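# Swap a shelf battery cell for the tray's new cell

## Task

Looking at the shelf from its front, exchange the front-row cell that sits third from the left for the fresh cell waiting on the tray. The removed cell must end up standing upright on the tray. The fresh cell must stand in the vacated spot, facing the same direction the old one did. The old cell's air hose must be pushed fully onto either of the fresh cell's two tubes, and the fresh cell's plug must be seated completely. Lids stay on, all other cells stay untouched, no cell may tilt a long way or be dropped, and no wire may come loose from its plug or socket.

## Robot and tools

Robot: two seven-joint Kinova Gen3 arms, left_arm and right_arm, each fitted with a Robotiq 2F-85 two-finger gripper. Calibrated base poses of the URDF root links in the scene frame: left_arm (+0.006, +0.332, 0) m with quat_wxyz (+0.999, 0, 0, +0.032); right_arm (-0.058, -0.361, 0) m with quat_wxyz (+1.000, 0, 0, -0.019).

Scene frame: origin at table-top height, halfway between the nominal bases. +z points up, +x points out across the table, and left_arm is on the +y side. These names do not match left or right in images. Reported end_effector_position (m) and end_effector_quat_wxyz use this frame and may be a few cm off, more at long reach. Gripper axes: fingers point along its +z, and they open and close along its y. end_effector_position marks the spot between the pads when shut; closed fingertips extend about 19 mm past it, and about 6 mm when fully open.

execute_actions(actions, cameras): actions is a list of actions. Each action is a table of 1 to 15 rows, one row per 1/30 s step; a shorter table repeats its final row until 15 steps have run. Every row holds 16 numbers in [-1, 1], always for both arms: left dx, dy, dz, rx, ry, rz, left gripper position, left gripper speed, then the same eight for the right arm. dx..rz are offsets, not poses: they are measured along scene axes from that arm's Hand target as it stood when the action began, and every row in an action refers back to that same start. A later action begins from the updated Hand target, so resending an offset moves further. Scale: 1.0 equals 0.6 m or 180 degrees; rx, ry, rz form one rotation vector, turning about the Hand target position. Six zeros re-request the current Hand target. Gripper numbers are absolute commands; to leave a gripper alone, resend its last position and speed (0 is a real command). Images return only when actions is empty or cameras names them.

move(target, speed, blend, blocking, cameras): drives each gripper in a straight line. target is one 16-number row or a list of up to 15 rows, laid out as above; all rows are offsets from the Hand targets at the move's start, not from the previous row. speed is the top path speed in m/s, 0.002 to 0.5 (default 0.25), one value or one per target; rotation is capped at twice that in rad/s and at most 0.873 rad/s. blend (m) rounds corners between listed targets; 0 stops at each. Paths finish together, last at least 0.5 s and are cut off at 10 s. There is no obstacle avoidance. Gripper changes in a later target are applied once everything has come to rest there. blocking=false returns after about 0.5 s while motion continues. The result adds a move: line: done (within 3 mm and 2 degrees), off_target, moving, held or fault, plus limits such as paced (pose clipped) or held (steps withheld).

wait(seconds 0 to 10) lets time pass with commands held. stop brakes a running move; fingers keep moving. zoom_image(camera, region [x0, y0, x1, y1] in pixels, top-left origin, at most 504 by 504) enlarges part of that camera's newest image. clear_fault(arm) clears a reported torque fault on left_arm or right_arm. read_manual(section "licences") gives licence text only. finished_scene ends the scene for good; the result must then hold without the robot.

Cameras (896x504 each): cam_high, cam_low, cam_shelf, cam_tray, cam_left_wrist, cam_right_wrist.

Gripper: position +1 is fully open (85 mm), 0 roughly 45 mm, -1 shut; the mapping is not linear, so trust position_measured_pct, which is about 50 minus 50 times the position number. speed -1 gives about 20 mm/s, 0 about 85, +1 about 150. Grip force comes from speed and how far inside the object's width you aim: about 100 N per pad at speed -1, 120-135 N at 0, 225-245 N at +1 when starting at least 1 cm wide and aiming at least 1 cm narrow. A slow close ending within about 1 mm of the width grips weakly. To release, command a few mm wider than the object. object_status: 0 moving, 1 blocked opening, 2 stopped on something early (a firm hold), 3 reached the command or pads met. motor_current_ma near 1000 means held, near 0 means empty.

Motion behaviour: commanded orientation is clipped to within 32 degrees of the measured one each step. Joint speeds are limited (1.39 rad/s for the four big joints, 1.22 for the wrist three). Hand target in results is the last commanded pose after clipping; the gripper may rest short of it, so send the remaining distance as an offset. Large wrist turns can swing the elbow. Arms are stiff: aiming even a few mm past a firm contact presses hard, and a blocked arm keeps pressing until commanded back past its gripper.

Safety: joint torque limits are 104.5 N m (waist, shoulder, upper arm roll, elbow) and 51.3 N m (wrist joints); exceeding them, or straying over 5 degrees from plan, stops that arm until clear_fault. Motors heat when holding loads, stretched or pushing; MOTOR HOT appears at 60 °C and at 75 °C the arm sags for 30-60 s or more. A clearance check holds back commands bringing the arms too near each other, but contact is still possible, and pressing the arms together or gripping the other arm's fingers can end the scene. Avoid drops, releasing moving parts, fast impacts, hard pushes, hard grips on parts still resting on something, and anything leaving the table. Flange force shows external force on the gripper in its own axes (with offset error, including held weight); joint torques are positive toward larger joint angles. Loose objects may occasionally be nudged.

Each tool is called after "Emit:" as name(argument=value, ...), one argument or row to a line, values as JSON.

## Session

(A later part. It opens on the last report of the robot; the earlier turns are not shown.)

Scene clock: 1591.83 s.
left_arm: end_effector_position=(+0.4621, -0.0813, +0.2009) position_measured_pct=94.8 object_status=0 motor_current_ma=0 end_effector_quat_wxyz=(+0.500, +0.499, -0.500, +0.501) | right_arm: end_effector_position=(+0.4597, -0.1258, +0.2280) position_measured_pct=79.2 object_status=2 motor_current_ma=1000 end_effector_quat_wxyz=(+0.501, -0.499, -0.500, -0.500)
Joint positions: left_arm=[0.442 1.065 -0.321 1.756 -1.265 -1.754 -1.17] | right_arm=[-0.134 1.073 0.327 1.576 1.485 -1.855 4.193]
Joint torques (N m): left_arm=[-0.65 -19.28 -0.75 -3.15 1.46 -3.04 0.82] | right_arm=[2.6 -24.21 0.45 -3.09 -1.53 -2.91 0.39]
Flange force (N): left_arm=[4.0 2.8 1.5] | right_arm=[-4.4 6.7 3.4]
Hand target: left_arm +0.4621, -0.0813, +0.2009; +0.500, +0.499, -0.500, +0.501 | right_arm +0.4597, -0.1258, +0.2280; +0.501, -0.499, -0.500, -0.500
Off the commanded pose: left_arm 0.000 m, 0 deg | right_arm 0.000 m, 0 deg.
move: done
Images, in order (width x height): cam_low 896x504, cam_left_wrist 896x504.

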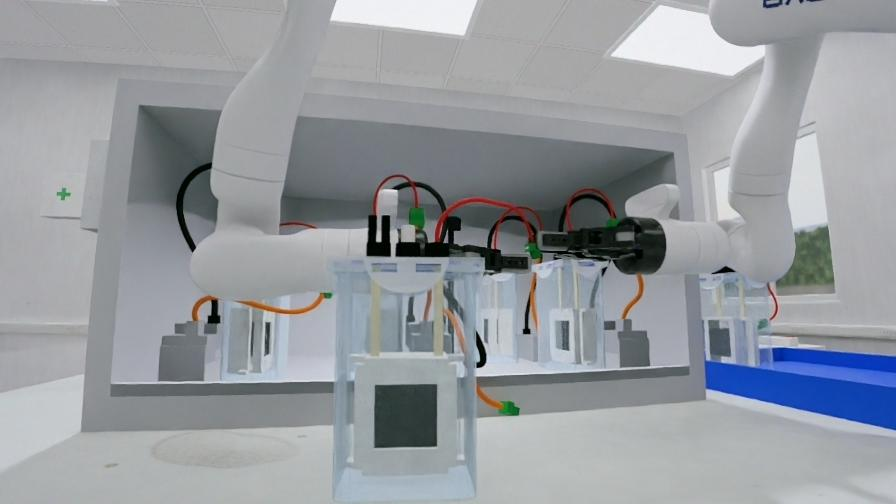

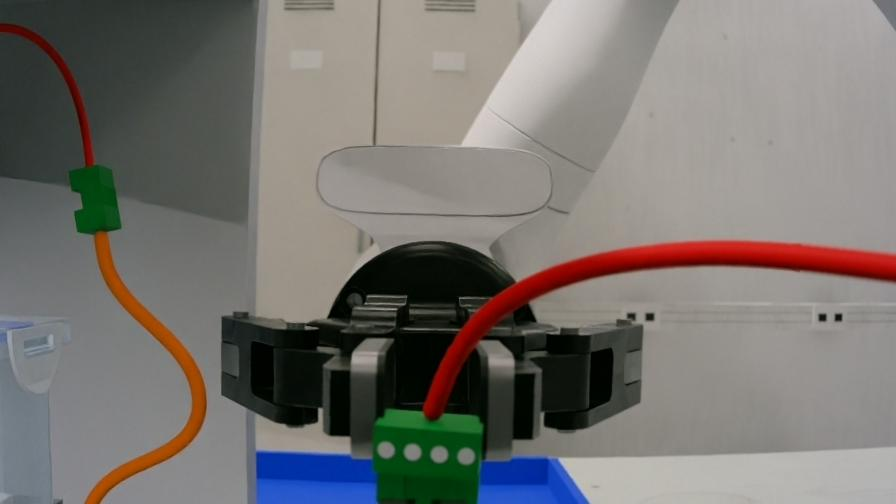

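Emit:
move(
  target=[
    [0,0.006,0.0022,0,0,0,-0.4,-0.5, 0,0,0,0,0,0,-0.9,-1],
    [0,-0.011,0.0022,0,0,0,-0.4,-0.5, 0,0,0,0,0,0,-0.9,-1],
  ],
  speed=0.02,
  cameras=["cam_left_wrist","cam_low"],
)

Emit:
zoom_image(
  camera="cam_low",
  region=[480, 200, 580, 280],
)

Scene clock: 1604.20 s.
left_arm: end_effector_position=(+0.4621, -0.0879, +0.2023) position_measured_pct=69.7 object_status=3 motor_current_ma=0 end_effector_quat_wxyz=(+0.500, +0.499, -0.500, +0.501) | right_arm: end_effector_position=(+0.4597, -0.1258, +0.2280) position_measured_pct=79.2 object_status=2 motor_current_ma=1000 end_effector_quat_wxyz=(+0.501, -0.499, -0.500, -0.500)
Joint positions: left_arm=[0.452 1.062 -0.316 1.752 -1.255 -1.743 -1.164] | right_arm=[-0.134 1.073 0.327 1.576 1.485 -1.855 4.193]
Joint torques (N m): left_arm=[-0.4 -19.49 -0.85 -3.12 1.48 -3.1 0.8] | right_arm=[2.61 -24.16 0.47 -3.11 -1.54 -2.9 0.38]
Flange force (N): left_arm=[3.6 2.0 1.5] | right_arm=[-4.3 6.5 3.4]
Hand target: left_arm +0.4621, -0.0879, +0.2022; +0.500, +0.499, -0.500, +0.501 | right_arm +0.4597, -0.1258, +0.2280; +0.501, -0.499, -0.500, -0.500
Off the commanded pose: left_arm 0.000 m, 0 deg | right_arm 0.000 m, 0 deg.
move: done
Images, in order (width x height): cam_low 896x504, cam_left_wrist 896x504.

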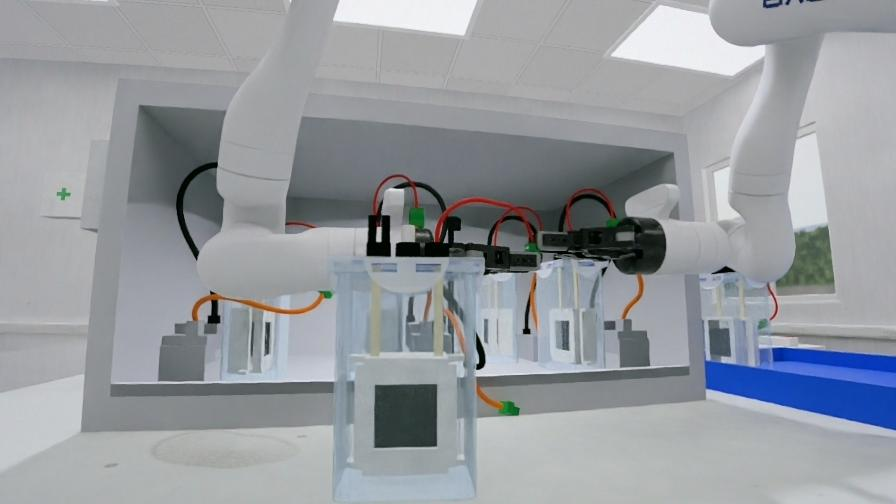

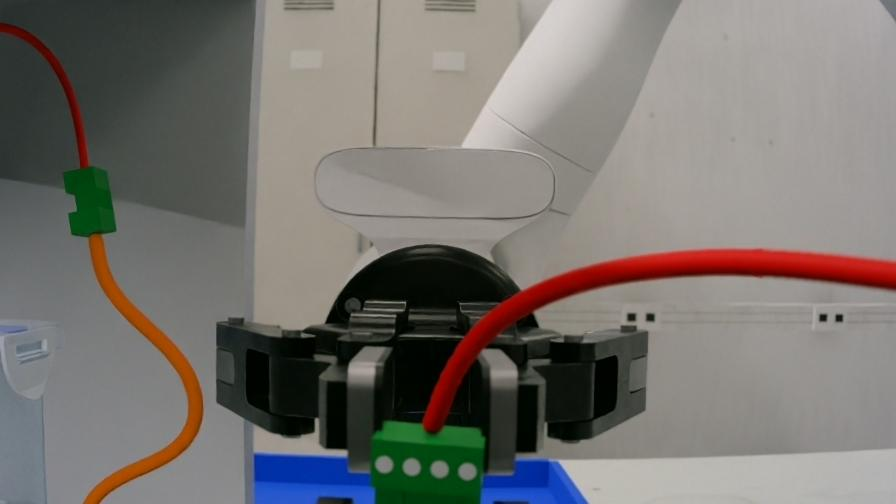

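Scaled by 5.040.

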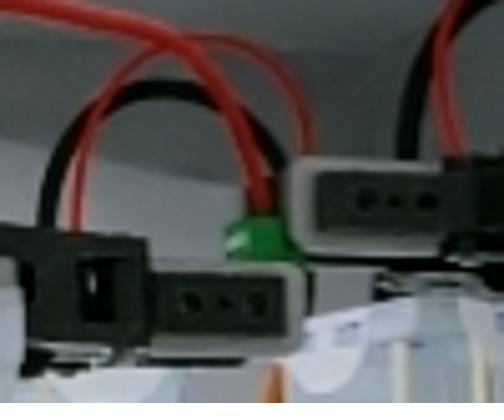

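Emit:
move(
  target=[0,0,-0.001,0,0,0,-0.9,-1, 0,0,0,0,0,0,-0.9,-1],
  cameras=["cam_left_wrist","cam_low"],
)

Emit:
zoom_image(
  camera="cam_low",
  region=[480, 200, 580, 280],
)

Scene clock: 1610.17 s.
left_arm: end_effector_position=(+0.4621, -0.0879, +0.2017) position_measured_pct=82.3 object_status=0 motor_current_ma=1000 end_effector_quat_wxyz=(+0.500, +0.499, -0.500, +0.501) | right_arm: end_effector_position=(+0.4598, -0.1258, +0.2280) position_measured_pct=79.2 object_status=2 motor_current_ma=1000 end_effector_quat_wxyz=(+0.501, -0.499, -0.500, -0.500)
Joint positions: left_arm=[0.452 1.064 -0.316 1.752 -1.255 -1.743 -1.165] | right_arm=[-0.134 1.073 0.327 1.576 1.485 -1.855 4.193]
Joint torques (N m): left_arm=[-2.88 -18.85 -2.12 -4.65 3.62 -1.35 0.91] | right_arm=[-0.95 -24.71 -1.93 -1.78 0.49 -4.88 0.28]
Flange force (N): left_arm=[5.9 10.9 -1.5] | right_arm=[-6.4 15.1 0.6]
Hand target: left_arm +0.4621, -0.0879, +0.2016; +0.500, +0.499, -0.500, +0.501 | right_arm +0.4597, -0.1258, +0.2280; +0.501, -0.499, -0.500, -0.500
Off the commanded pose: left_arm 0.000 m, 0 deg | right_arm 0.000 m, 0 deg.
move: done
Images, in order (width x height): cam_low 896x504, cam_left_wrist 896x504.

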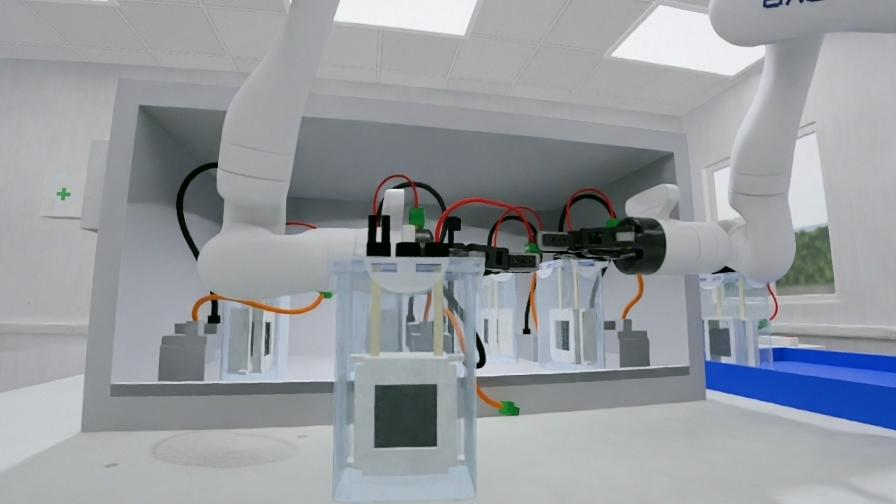

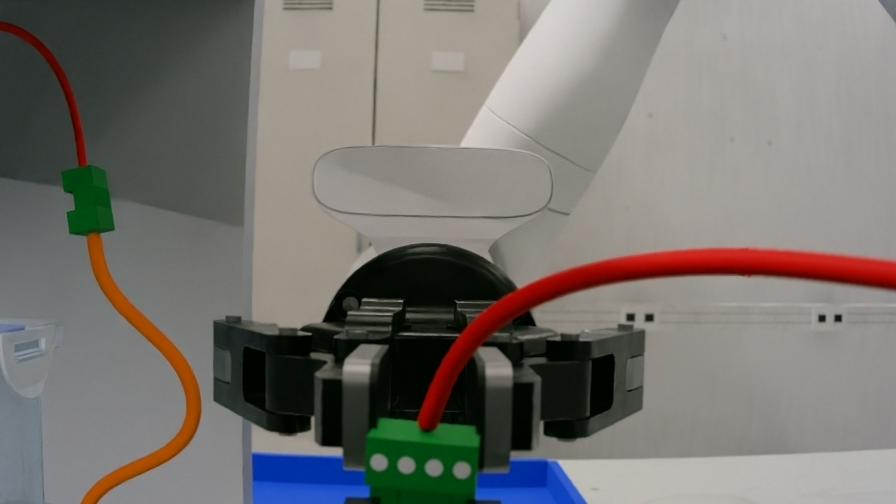

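Scaled by 5.040.

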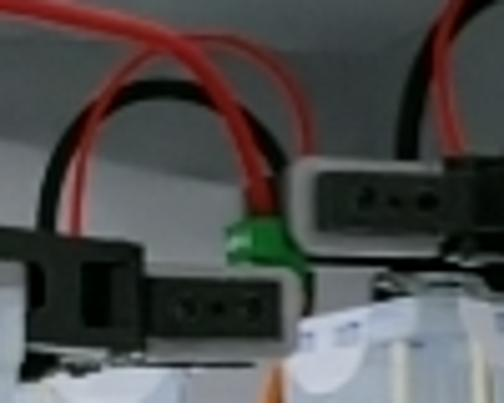

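Emit:
move(
  target=[
    [0,0,0,0,0,0,-0.9,-1, 0,0,0.001,0,0,0,-0.35,-0.5],
    [0,0,0,0,0,0,-0.9,-1, 0,0.0142,0.001,0,0,0,-0.35,-0.5],
    [0,0,0,0,0,0,-0.9,-1, 0,0.0142,0.001,0,0,0,-0.9,-1],
  ],
  speed=0.03,
  cameras=["cam_left_wrist","cam_low"],
)

Emit:
zoom_image(
  camera="cam_low",
  region=[480, 200, 580, 280],
)

Emit:
zoom_image(
  camera="cam_left_wrist",
  region=[320, 380, 520, 504],
)

Scene clock: 1621.33 s.
left_arm: end_effector_position=(+0.4620, -0.0879, +0.2016) position_measured_pct=82.3 object_status=2 motor_current_ma=1000 end_effector_quat_wxyz=(+0.500, +0.499, -0.500, +0.501) | right_arm: end_effector_position=(+0.4597, -0.1173, +0.2286) position_measured_pct=78.4 object_status=0 motor_current_ma=1000 end_effector_quat_wxyz=(+0.501, -0.499, -0.500, -0.500)
Joint positions: left_arm=[0.452 1.064 -0.316 1.752 -1.255 -1.743 -1.165] | right_arm=[-0.148 1.069 0.322 1.58 1.474 -1.843 4.192]
Joint torques (N m): left_arm=[-2.32 -19.87 -1.5 -5.25 3.92 -1.74 0.95] | right_arm=[-2.32 -23.76 -2.45 -1.5 1.12 -4.62 0.28]
Flange force (N): left_arm=[4.3 11.8 -3.2] | right_arm=[-4.6 16.0 -1.1]
Hand target: left_arm +0.4621, -0.0879, +0.2016; +0.500, +0.499, -0.500, +0.501 | right_arm +0.4597, -0.1173, +0.2286; +0.501, -0.499, -0.500, -0.500
Off the commanded pose: left_arm 0.000 m, 0 deg | right_arm 0.000 m, 0 deg.
move: done
Images, in order (width x height): cam_low 896x504, cam_left_wrist 896x504.

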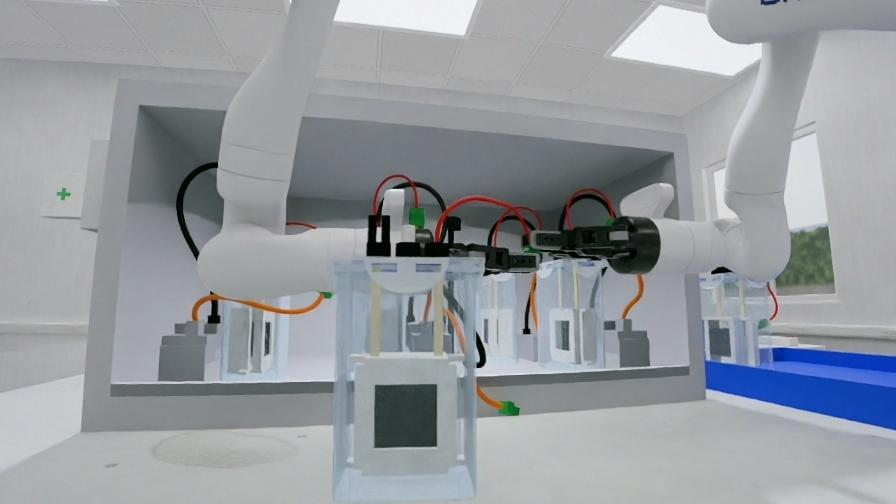

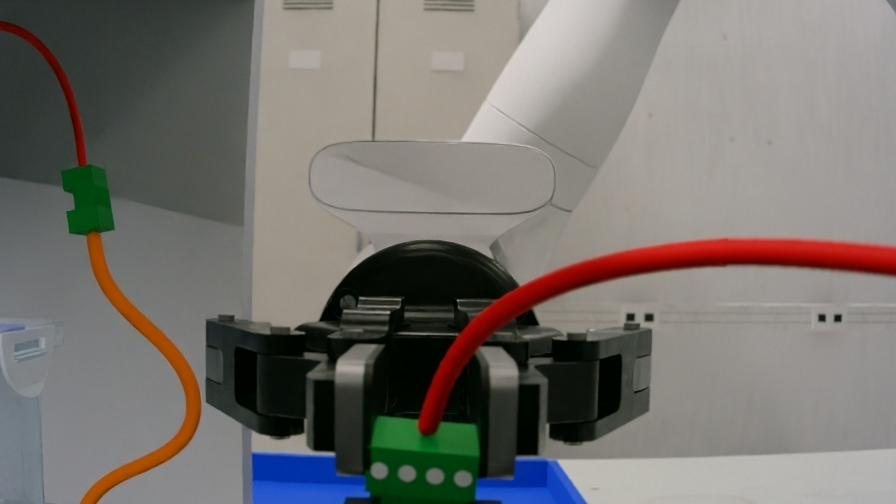

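Scaled by 5.040.

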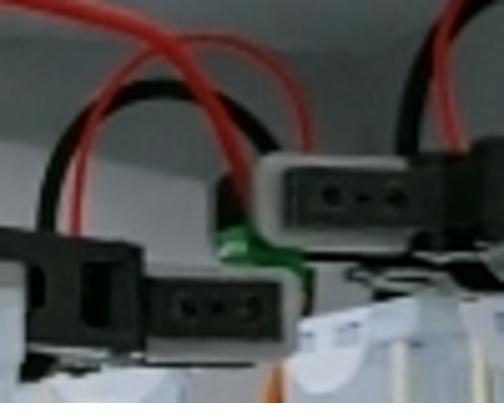

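Scaled by 2.520 from the camera's 896x504 image, which has a finer 1280x720 frame.

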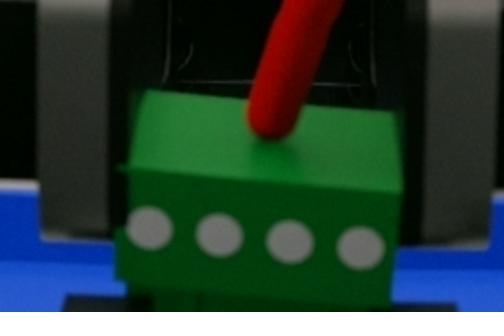

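Emit:
move(
  target=[
    [0,0,0,0,0,0,-0.4,-0.5, 0,0,0,0,0,0,-0.9,-1],
    [0,0.14,0.0,0,0,0,-0.4,-0.5, 0,0,0,0,0,0,-0.9,-1],
  ],
  speed=0.08,
  cameras=["cam_left_wrist","cam_low","cam_high"],
)

Emit:
zoom_image(
  camera="cam_left_wrist",
  region=[300, 300, 560, 504],
)

Emit:
zoom_image(
  camera="cam_low",
  region=[480, 200, 580, 280],
)

Scene clock: 1633.37 s.
left_arm: end_effector_position=(+0.4621, -0.0039, +0.2016) position_measured_pct=69.7 object_status=3 motor_current_ma=0 end_effector_quat_wxyz=(+0.500, +0.499, -0.500, +0.501) | right_arm: end_effector_position=(+0.4597, -0.1173, +0.2286) position_measured_pct=78.4 object_status=2 motor_current_ma=1000 end_effector_quat_wxyz=(+0.501, -0.499, -0.500, -0.500)
Joint positions: left_arm=[0.321 1.068 -0.388 1.793 -1.399 -1.872 -1.221] | right_arm=[-0.148 1.069 0.322 1.58 1.475 -1.843 4.192]
Joint torques (N m): left_arm=[-0.86 -18.56 -1.2 -2.43 1.35 -3.02 0.88] | right_arm=[2.6 -24.23 0.46 -3.14 -1.53 -2.91 0.41]
Flange force (N): left_arm=[3.8 2.9 1.9] | right_arm=[-4.4 6.7 3.5]
Hand target: left_arm +0.4621, -0.0039, +0.2016; +0.500, +0.499, -0.500, +0.501 | right_arm +0.4597, -0.1173, +0.2286; +0.501, -0.499, -0.500, -0.500
Off the commanded pose: left_arm 0.000 m, 0 deg | right_arm 0.000 m, 0 deg.
move: done
Images, in order (width x height): cam_high 896x504, cam_low 896x504, cam_left_wrist 896x504.

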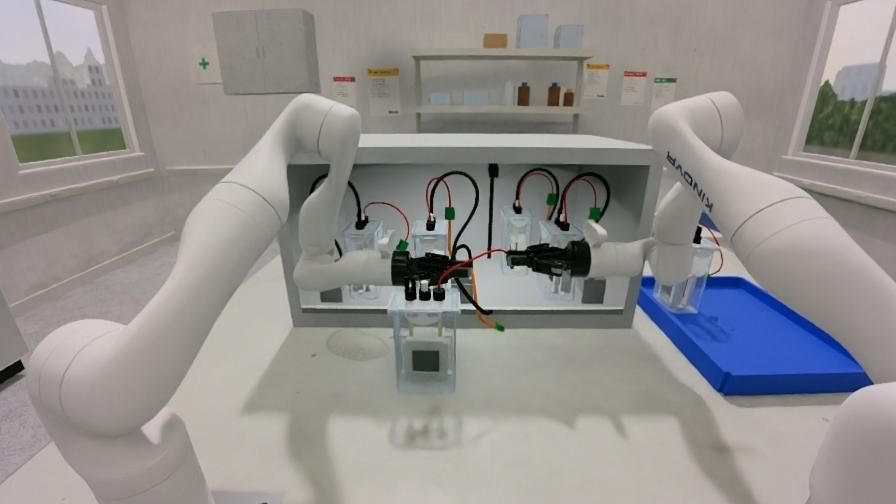

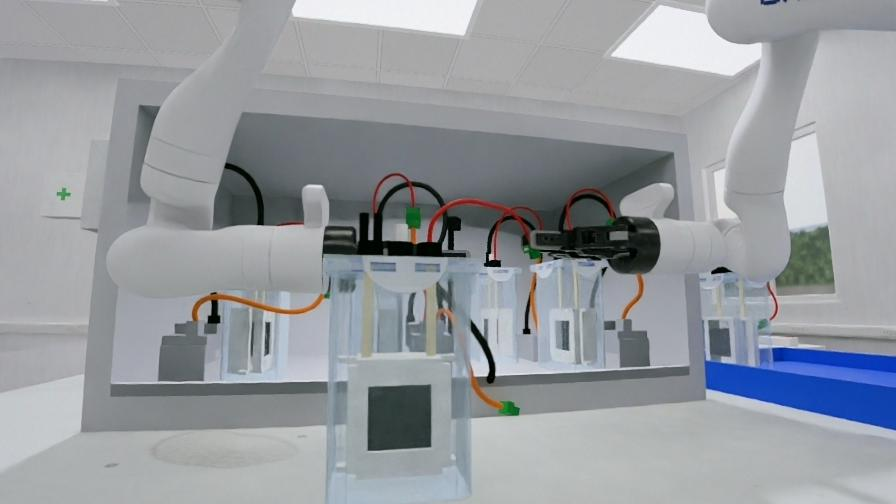

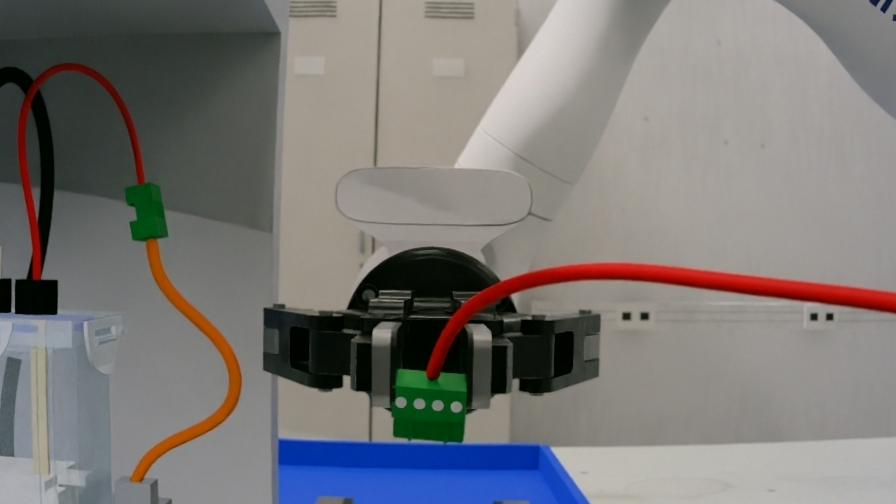

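Scaled by 1.938 from the camera's 896x504 image, which has a finer 1280x720 frame.

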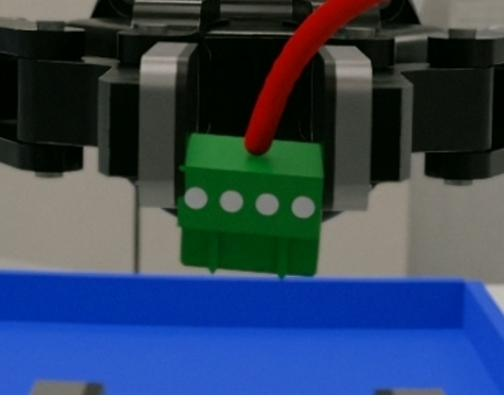

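Scaled by 5.040.

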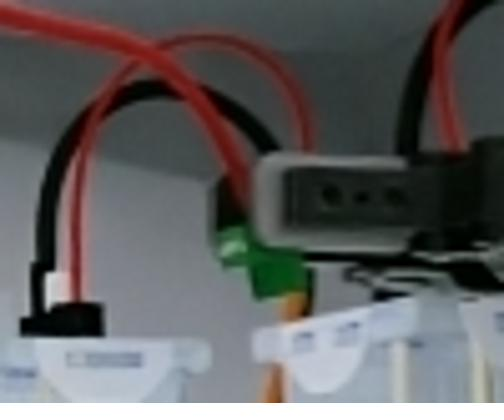

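Emit:
move(
  target=[
    [-0.103,0.14,0.214,0,0,0,-0.2,-0.5, 0,0,0,0,0,0,-0.9,-1],
    [-0.357,0.0065,0.2,0.1306,0.1306,0.487,-0.2,-0.5, 0,0,0,0,0,0,-0.9,-1],
    [-0.27,-0.177,0.014,0.1306,0.1306,0.487,-0.2,-0.5, 0,0,0,0,0,0,-0.9,-1],
  ],
  speed=0.2,
  blend=[0.05,0.04,0],
  cameras=["cam_left_wrist","cam_low","cam_high","cam_right_wrist"],
)

Scene clock: 1657.67 s.
left_arm: end_effector_position=(+0.3001, -0.1101, +0.2101) position_measured_pct=60.2 object_status=3 motor_current_ma=0 end_effector_quat_wxyz=(+0.000, +0.866, -0.001, +0.501) | right_arm: end_effector_position=(+0.4597, -0.1173, +0.2286) position_measured_pct=78.4 object_status=2 motor_current_ma=1000 end_effector_quat_wxyz=(+0.501, -0.499, -0.500, -0.500)
Joint positions: left_arm=[1.186 0.714 0.512 1.871 1.652 -1.387 -2.223] | right_arm=[-0.148 1.069 0.322 1.58 1.475 -1.843 4.192]
Joint torques (N m): left_arm=[-0.63 -16.03 0.37 -4.8 -1.28 -2.36 0.84] | right_arm=[2.62 -24.22 0.42 -3.15 -1.55 -2.91 0.37]
Flange force (N): left_arm=[6.2 -0.4 -3.5] | right_arm=[-4.4 6.5 3.5]
Hand target: left_arm +0.3001, -0.1101, +0.2100; +0.000, +0.866, -0.001, +0.501 | right_arm +0.4597, -0.1173, +0.2286; +0.501, -0.499, -0.500, -0.500
Off the commanded pose: left_arm 0.000 m, 0 deg | right_arm 0.000 m, 0 deg.
move: done
Images, in order (width x height): cam_high 896x504, cam_low 896x504, cam_left_wrist 896x504, cam_right_wrist 896x504.

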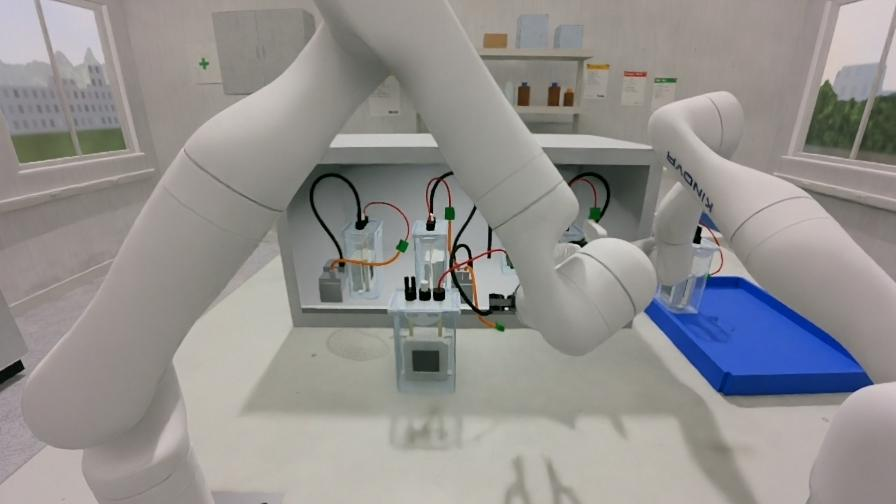

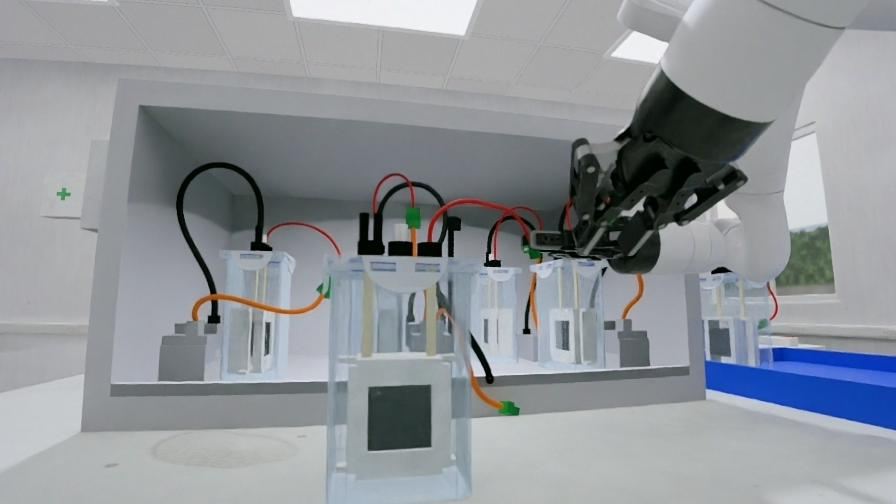

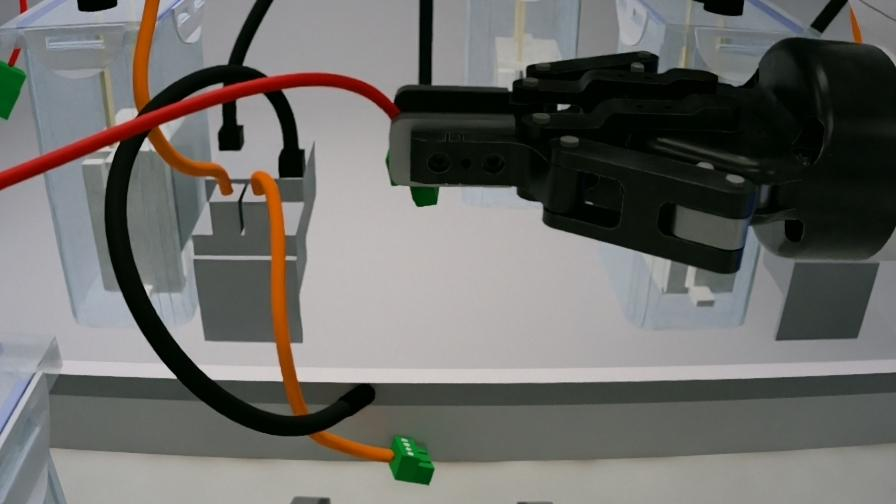

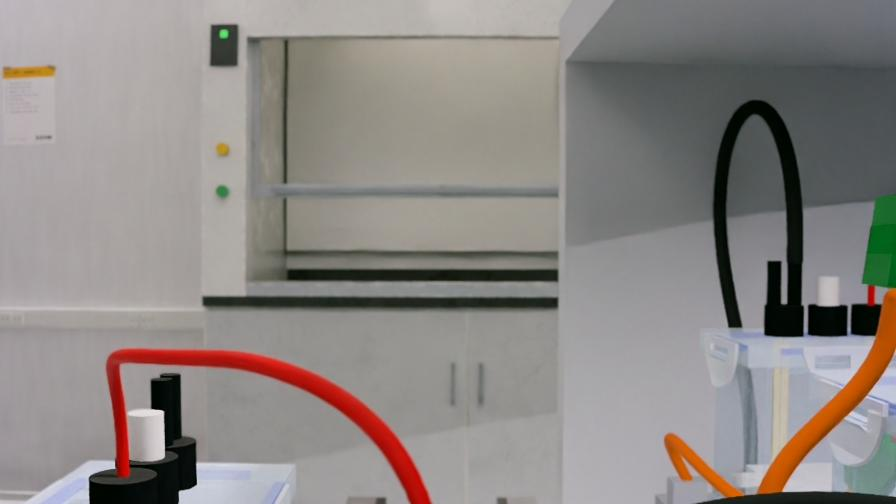

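Emit:
zoom_image(
  camera="cam_left_wrist",
  region=[340, 400, 480, 504],
)

Scaled by 3.600 from the camera's 896x504 image, which has a finer 1280x720 frame.

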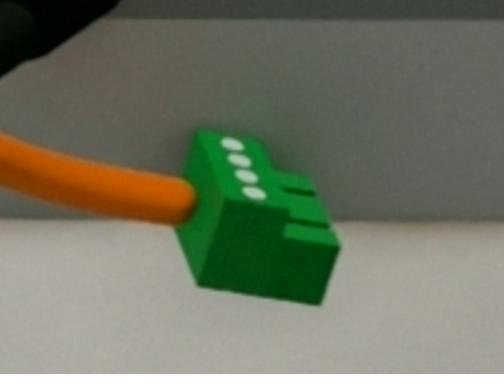

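Emit:
move(
  target=[
    [0,0,0.15,0,0,0,-0.2,-0.5, -0.2,-0.138,0.03,0,0,0,-0.9,-1],
    [0.25,0.008,0.12,0.294,0.217,-0.420,-0.1,-0.5, -0.2,-0.138,0.03,0,0,0,-0.9,-1],
    [0.283,0.008,0,0.294,0.217,-0.420,-0.1,-0.5, -0.2,-0.138,0.03,0,0,0,-0.9,-1],
  ],
  speed=0.18,
  blend=[0.02,0.02,0],
  cameras=["cam_left_wrist","cam_low","cam_high"],
)

Emit:
zoom_image(
  camera="cam_left_wrist",
  region=[300, 200, 650, 504],
)

Scene clock: 1724.47 s.
left_arm: end_effector_position=(+0.4699, -0.1053, +0.2101) position_measured_pct=55.0 object_status=3 motor_current_ma=0 end_effector_quat_wxyz=(-0.061, +0.704, -0.705, +0.062) | right_arm: end_effector_position=(+0.3397, -0.2001, +0.2466) position_measured_pct=78.4 object_status=2 motor_current_ma=1000 end_effector_quat_wxyz=(+0.501, -0.499, -0.500, -0.500)
Joint positions: left_arm=[0.459 0.926 0.975 1.056 2.251 -1.414 -5.059] | right_arm=[-0.019 0.959 0.418 1.945 1.754 -1.965 4.515]
Joint torques (N m): left_arm=[-0.64 -20.14 4.12 -6.48 -0.19 -0.03 0.85] | right_arm=[3.68 -20.31 1.44 -0.53 -0.38 -3.61 0.43]
Flange force (N): left_arm=[-1.0 -0.3 -4.3] | right_arm=[-4.8 7.3 6.4]
Hand target: left_arm +0.4699, -0.1053, +0.2100; -0.061, +0.704, -0.705, +0.062 | right_arm +0.3397, -0.2001, +0.2466; +0.501, -0.499, -0.500, -0.500
Off the commanded pose: left_arm 0.000 m, 0 deg | right_arm 0.000 m, 0 deg.
move: done; blend cut to 0 m at target 2
Images, in order (width x height): cam_high 896x504, cam_low 896x504, cam_left_wrist 896x504.

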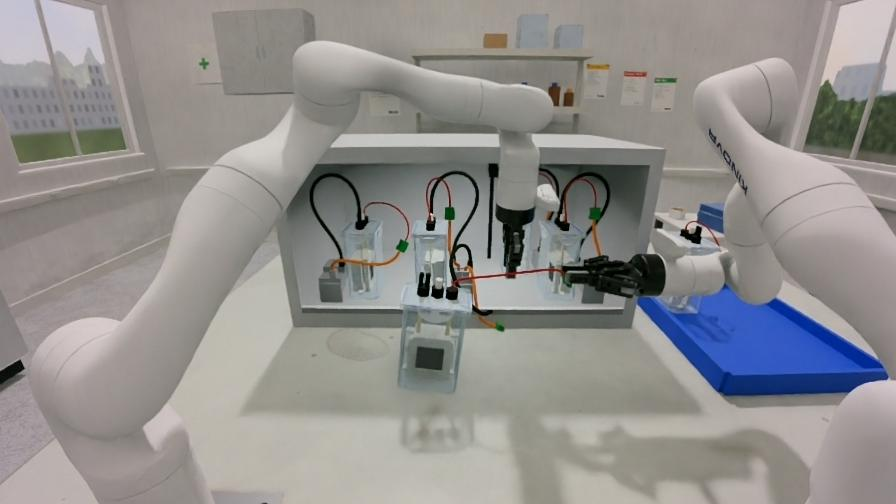

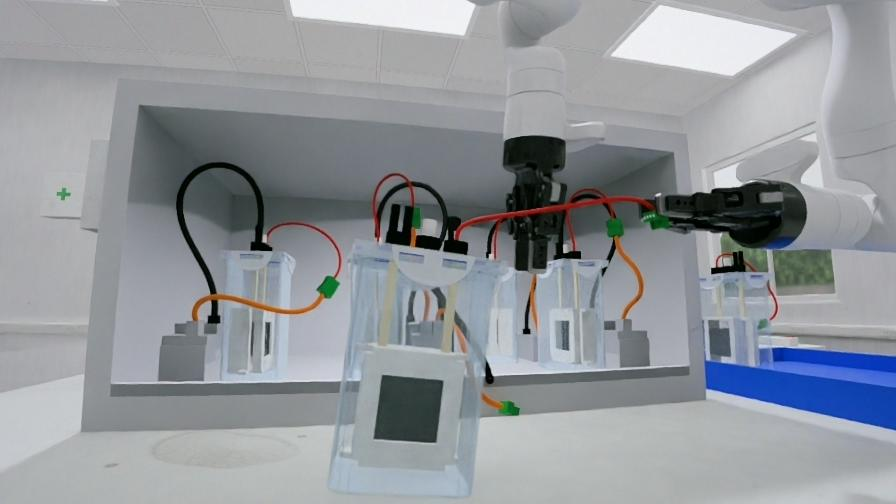

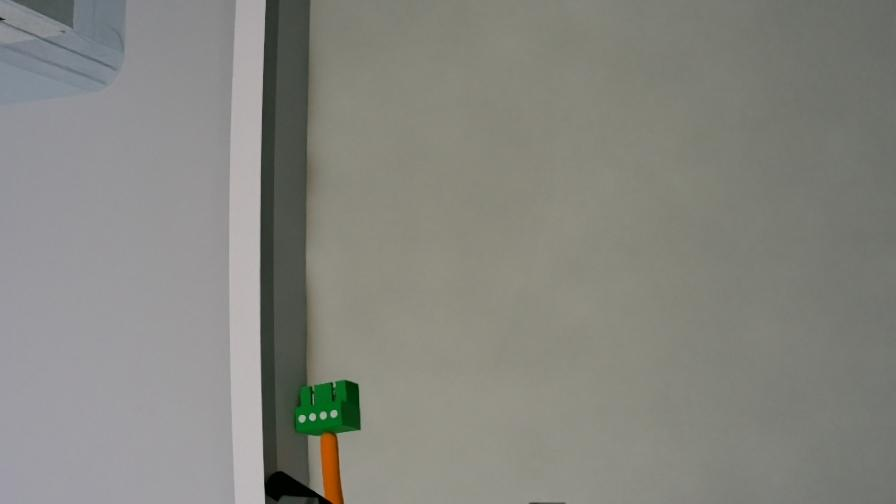

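Scaled by 1.440 from the camera's 896x504 image, which has a finer 1280x720 frame.

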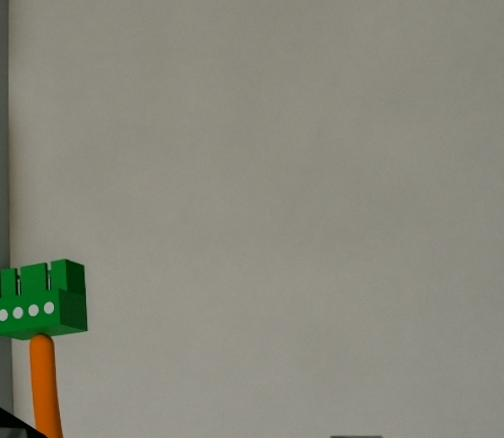

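Emit:
move(
  target=[0,0,0,0,0,0,-0.1,-0.5, 0.06,0.1,-0.02,0,0,0,-0.9,-1],
  speed=0.15,
  cameras=["cam_low","cam_high","cam_right_wrist"],
)

Scene clock: 1730.77 s.
left_arm: end_effector_position=(+0.4699, -0.1053, +0.2100) position_measured_pct=55.0 object_status=3 motor_current_ma=0 end_effector_quat_wxyz=(-0.061, +0.704, -0.705, +0.062) | right_arm: end_effector_position=(+0.3757, -0.1401, +0.2346) position_measured_pct=78.4 object_status=2 motor_current_ma=1000 end_effector_quat_wxyz=(+0.501, -0.499, -0.500, -0.500)
Joint positions: left_arm=[0.459 0.926 0.975 1.056 2.251 -1.414 -5.059] | right_arm=[-0.131 0.988 0.362 1.877 1.591 -1.893 4.426]
Joint torques (N m): left_arm=[-0.68 -20.39 4.08 -6.62 -0.16 -0.02 0.82] | right_arm=[2.03 -21.26 0.19 -1.12 -0.75 -3.22 0.28]
Flange force (N): left_arm=[-1.0 0.0 -3.8] | right_arm=[-4.6 6.1 2.6]
Hand target: left_arm +0.4699, -0.1053, +0.2100; -0.061, +0.704, -0.705, +0.062 | right_arm +0.3757, -0.1401, +0.2346; +0.501, -0.499, -0.500, -0.500
Off the commanded pose: left_arm 0.000 m, 0 deg | right_arm 0.000 m, 0 deg.
move: done
Images, in order (width x height): cam_high 896x504, cam_low 896x504, cam_right_wrist 896x504.

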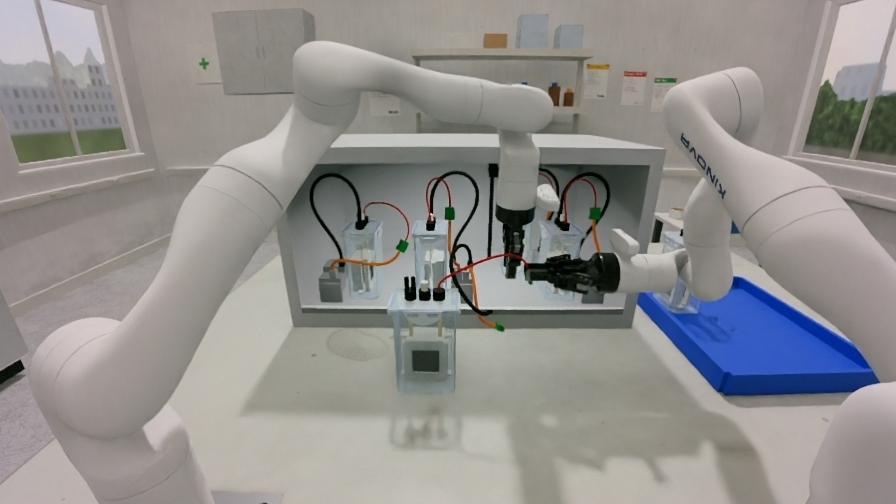

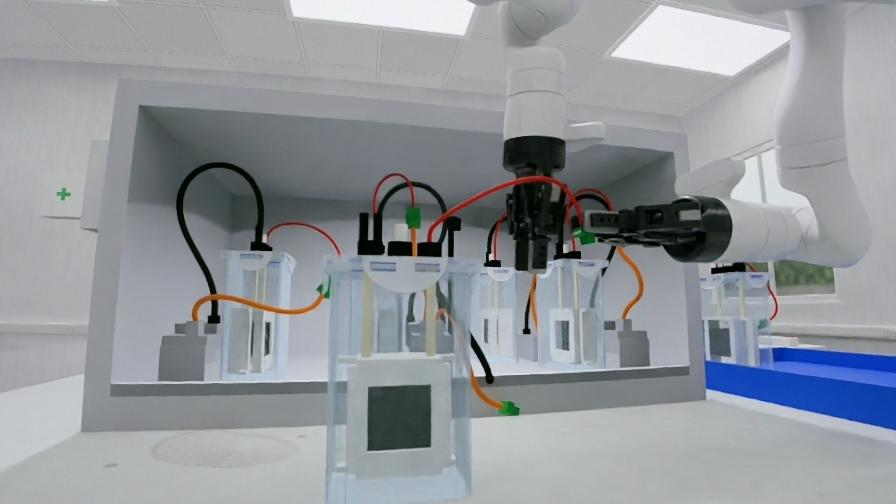

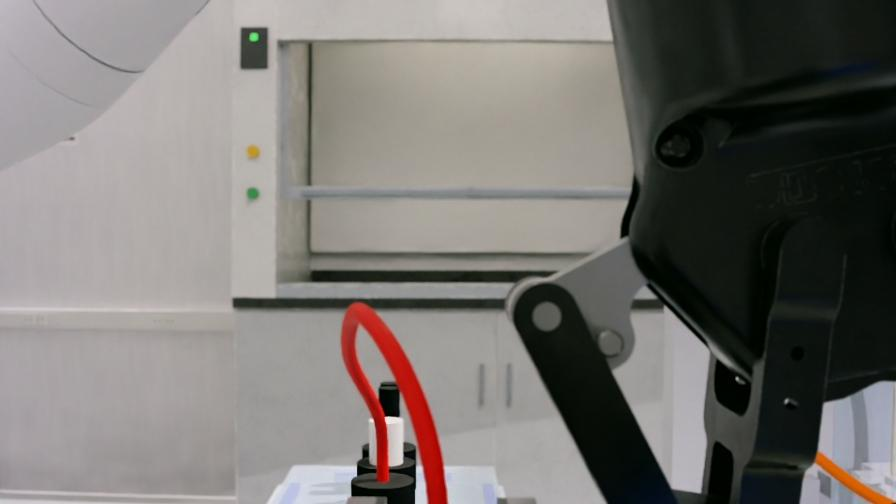

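Emit:
move(
  target=[0.1027,-0.001,-0.18,0,0,0,-0.2,-0.5, 0.03,0.06,0,0,0,0,-0.9,-1],
  speed=0.1,
  cameras=["cam_left_wrist","cam_low","cam_high","cam_tray"],
)

Emit:
zoom_image(
  camera="cam_left_wrist",
  region=[300, 300, 600, 504],
)

Scene clock: 1768.23 s.
left_arm: end_effector_position=(+0.4885, -0.1054, +0.1775) position_measured_pct=60.2 object_status=3 motor_current_ma=0 end_effector_quat_wxyz=(-0.061, +0.704, -0.705, +0.062) | right_arm: end_effector_position=(+0.3791, -0.1332, +0.2346) position_measured_pct=78.4 object_status=2 motor_current_ma=1000 end_effector_quat_wxyz=(+0.501, -0.499, -0.500, -0.500)
Joint positions: left_arm=[0.453 0.981 0.956 1.048 2.223 -1.367 -5.071] | right_arm=[-0.143 0.989 0.356 1.87 1.575 -1.884 4.414]
Joint torques (N m): left_arm=[-0.63 -21.05 4.16 -6.37 -0.06 -0.14 0.81] | right_arm=[1.97 -21.32 0.23 -1.24 -0.72 -3.21 0.4]
Flange force (N): left_arm=[-1.0 -0.2 -3.7] | right_arm=[-4.3 6.5 2.8]
Hand target: left_arm +0.4885, -0.1055, +0.1775; -0.061, +0.704, -0.705, +0.062 (not the last commanded pose) | right_arm +0.3792, -0.1332, +0.2346; +0.501, -0.499, -0.500, -0.500 (not the last commanded pose)
Off the commanded pose: left_arm 0.087 m, 0 deg | right_arm 0.033 m, 0 deg.
move: held (right_arm; a check stopped the path), off_target (left_arm; braked when a check withheld steps of right_arm); limits=held
pose unreachable (right arm): on one or more control steps of this call, first in action 0 (counted from 0), this arm could not follow its commanded pose, so it was not sent that pose on those steps. It may still have moved: this result reports where it is.
cause: moving toward the commanded pose would bring a part of the arm too close to another arm (this arm's gripper and the left arm's gripper, along the way the arms are being sent, or toward where that arm still pushes).
Images, in order (width x height): cam_high 896x504, cam_low 896x504, cam_tray 896x504, cam_left_wrist 896x504.

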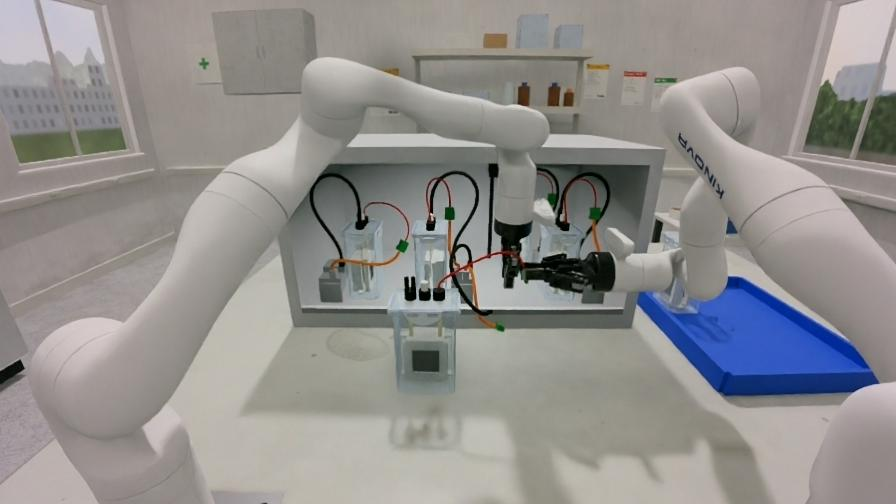

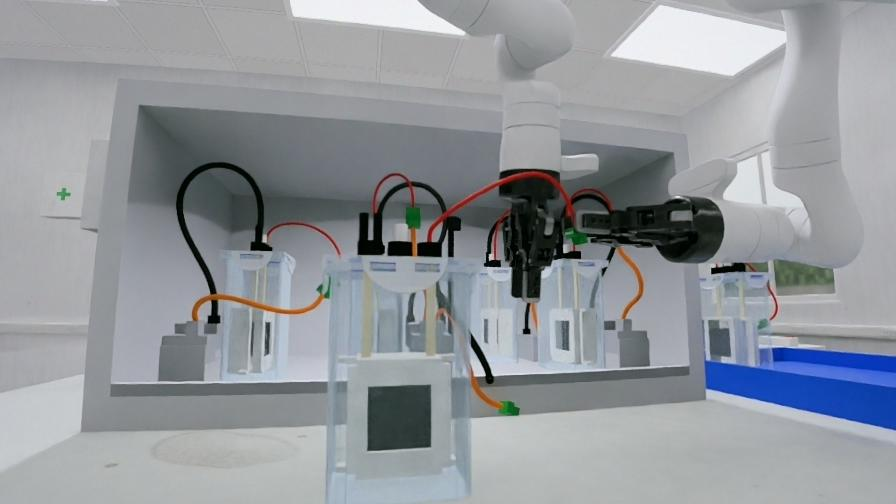

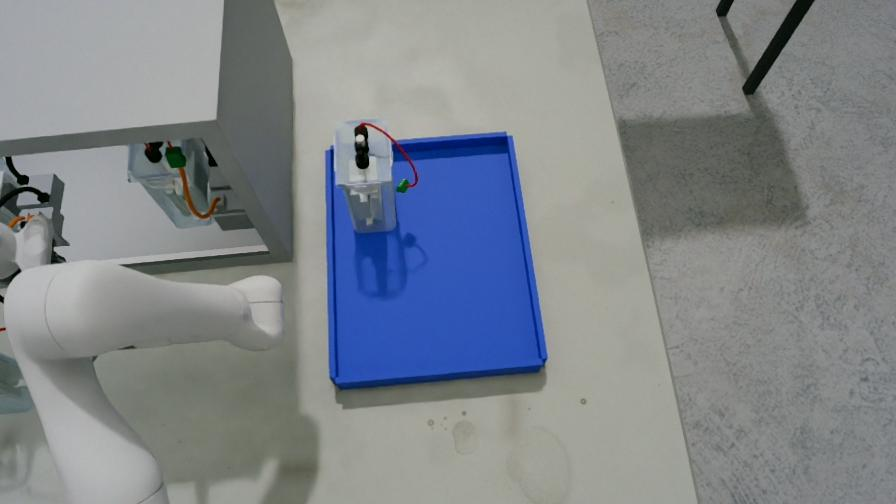

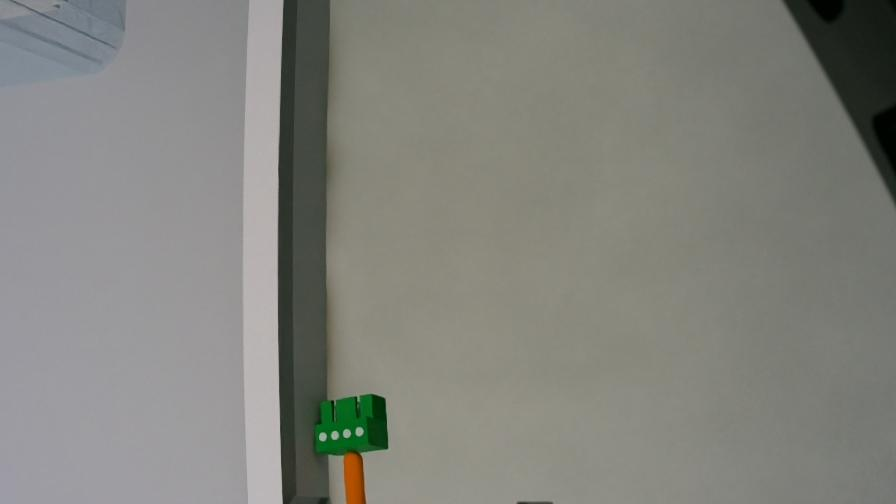

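Scaled by 1.680 from the camera's 896x504 image, which has a finer 1280x720 frame.

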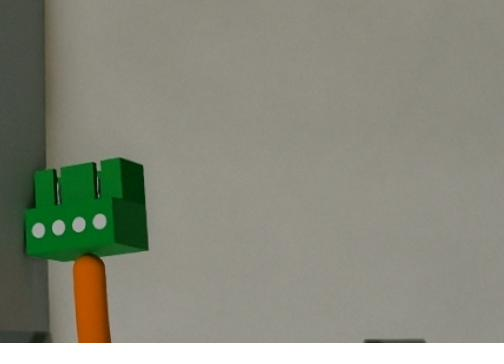

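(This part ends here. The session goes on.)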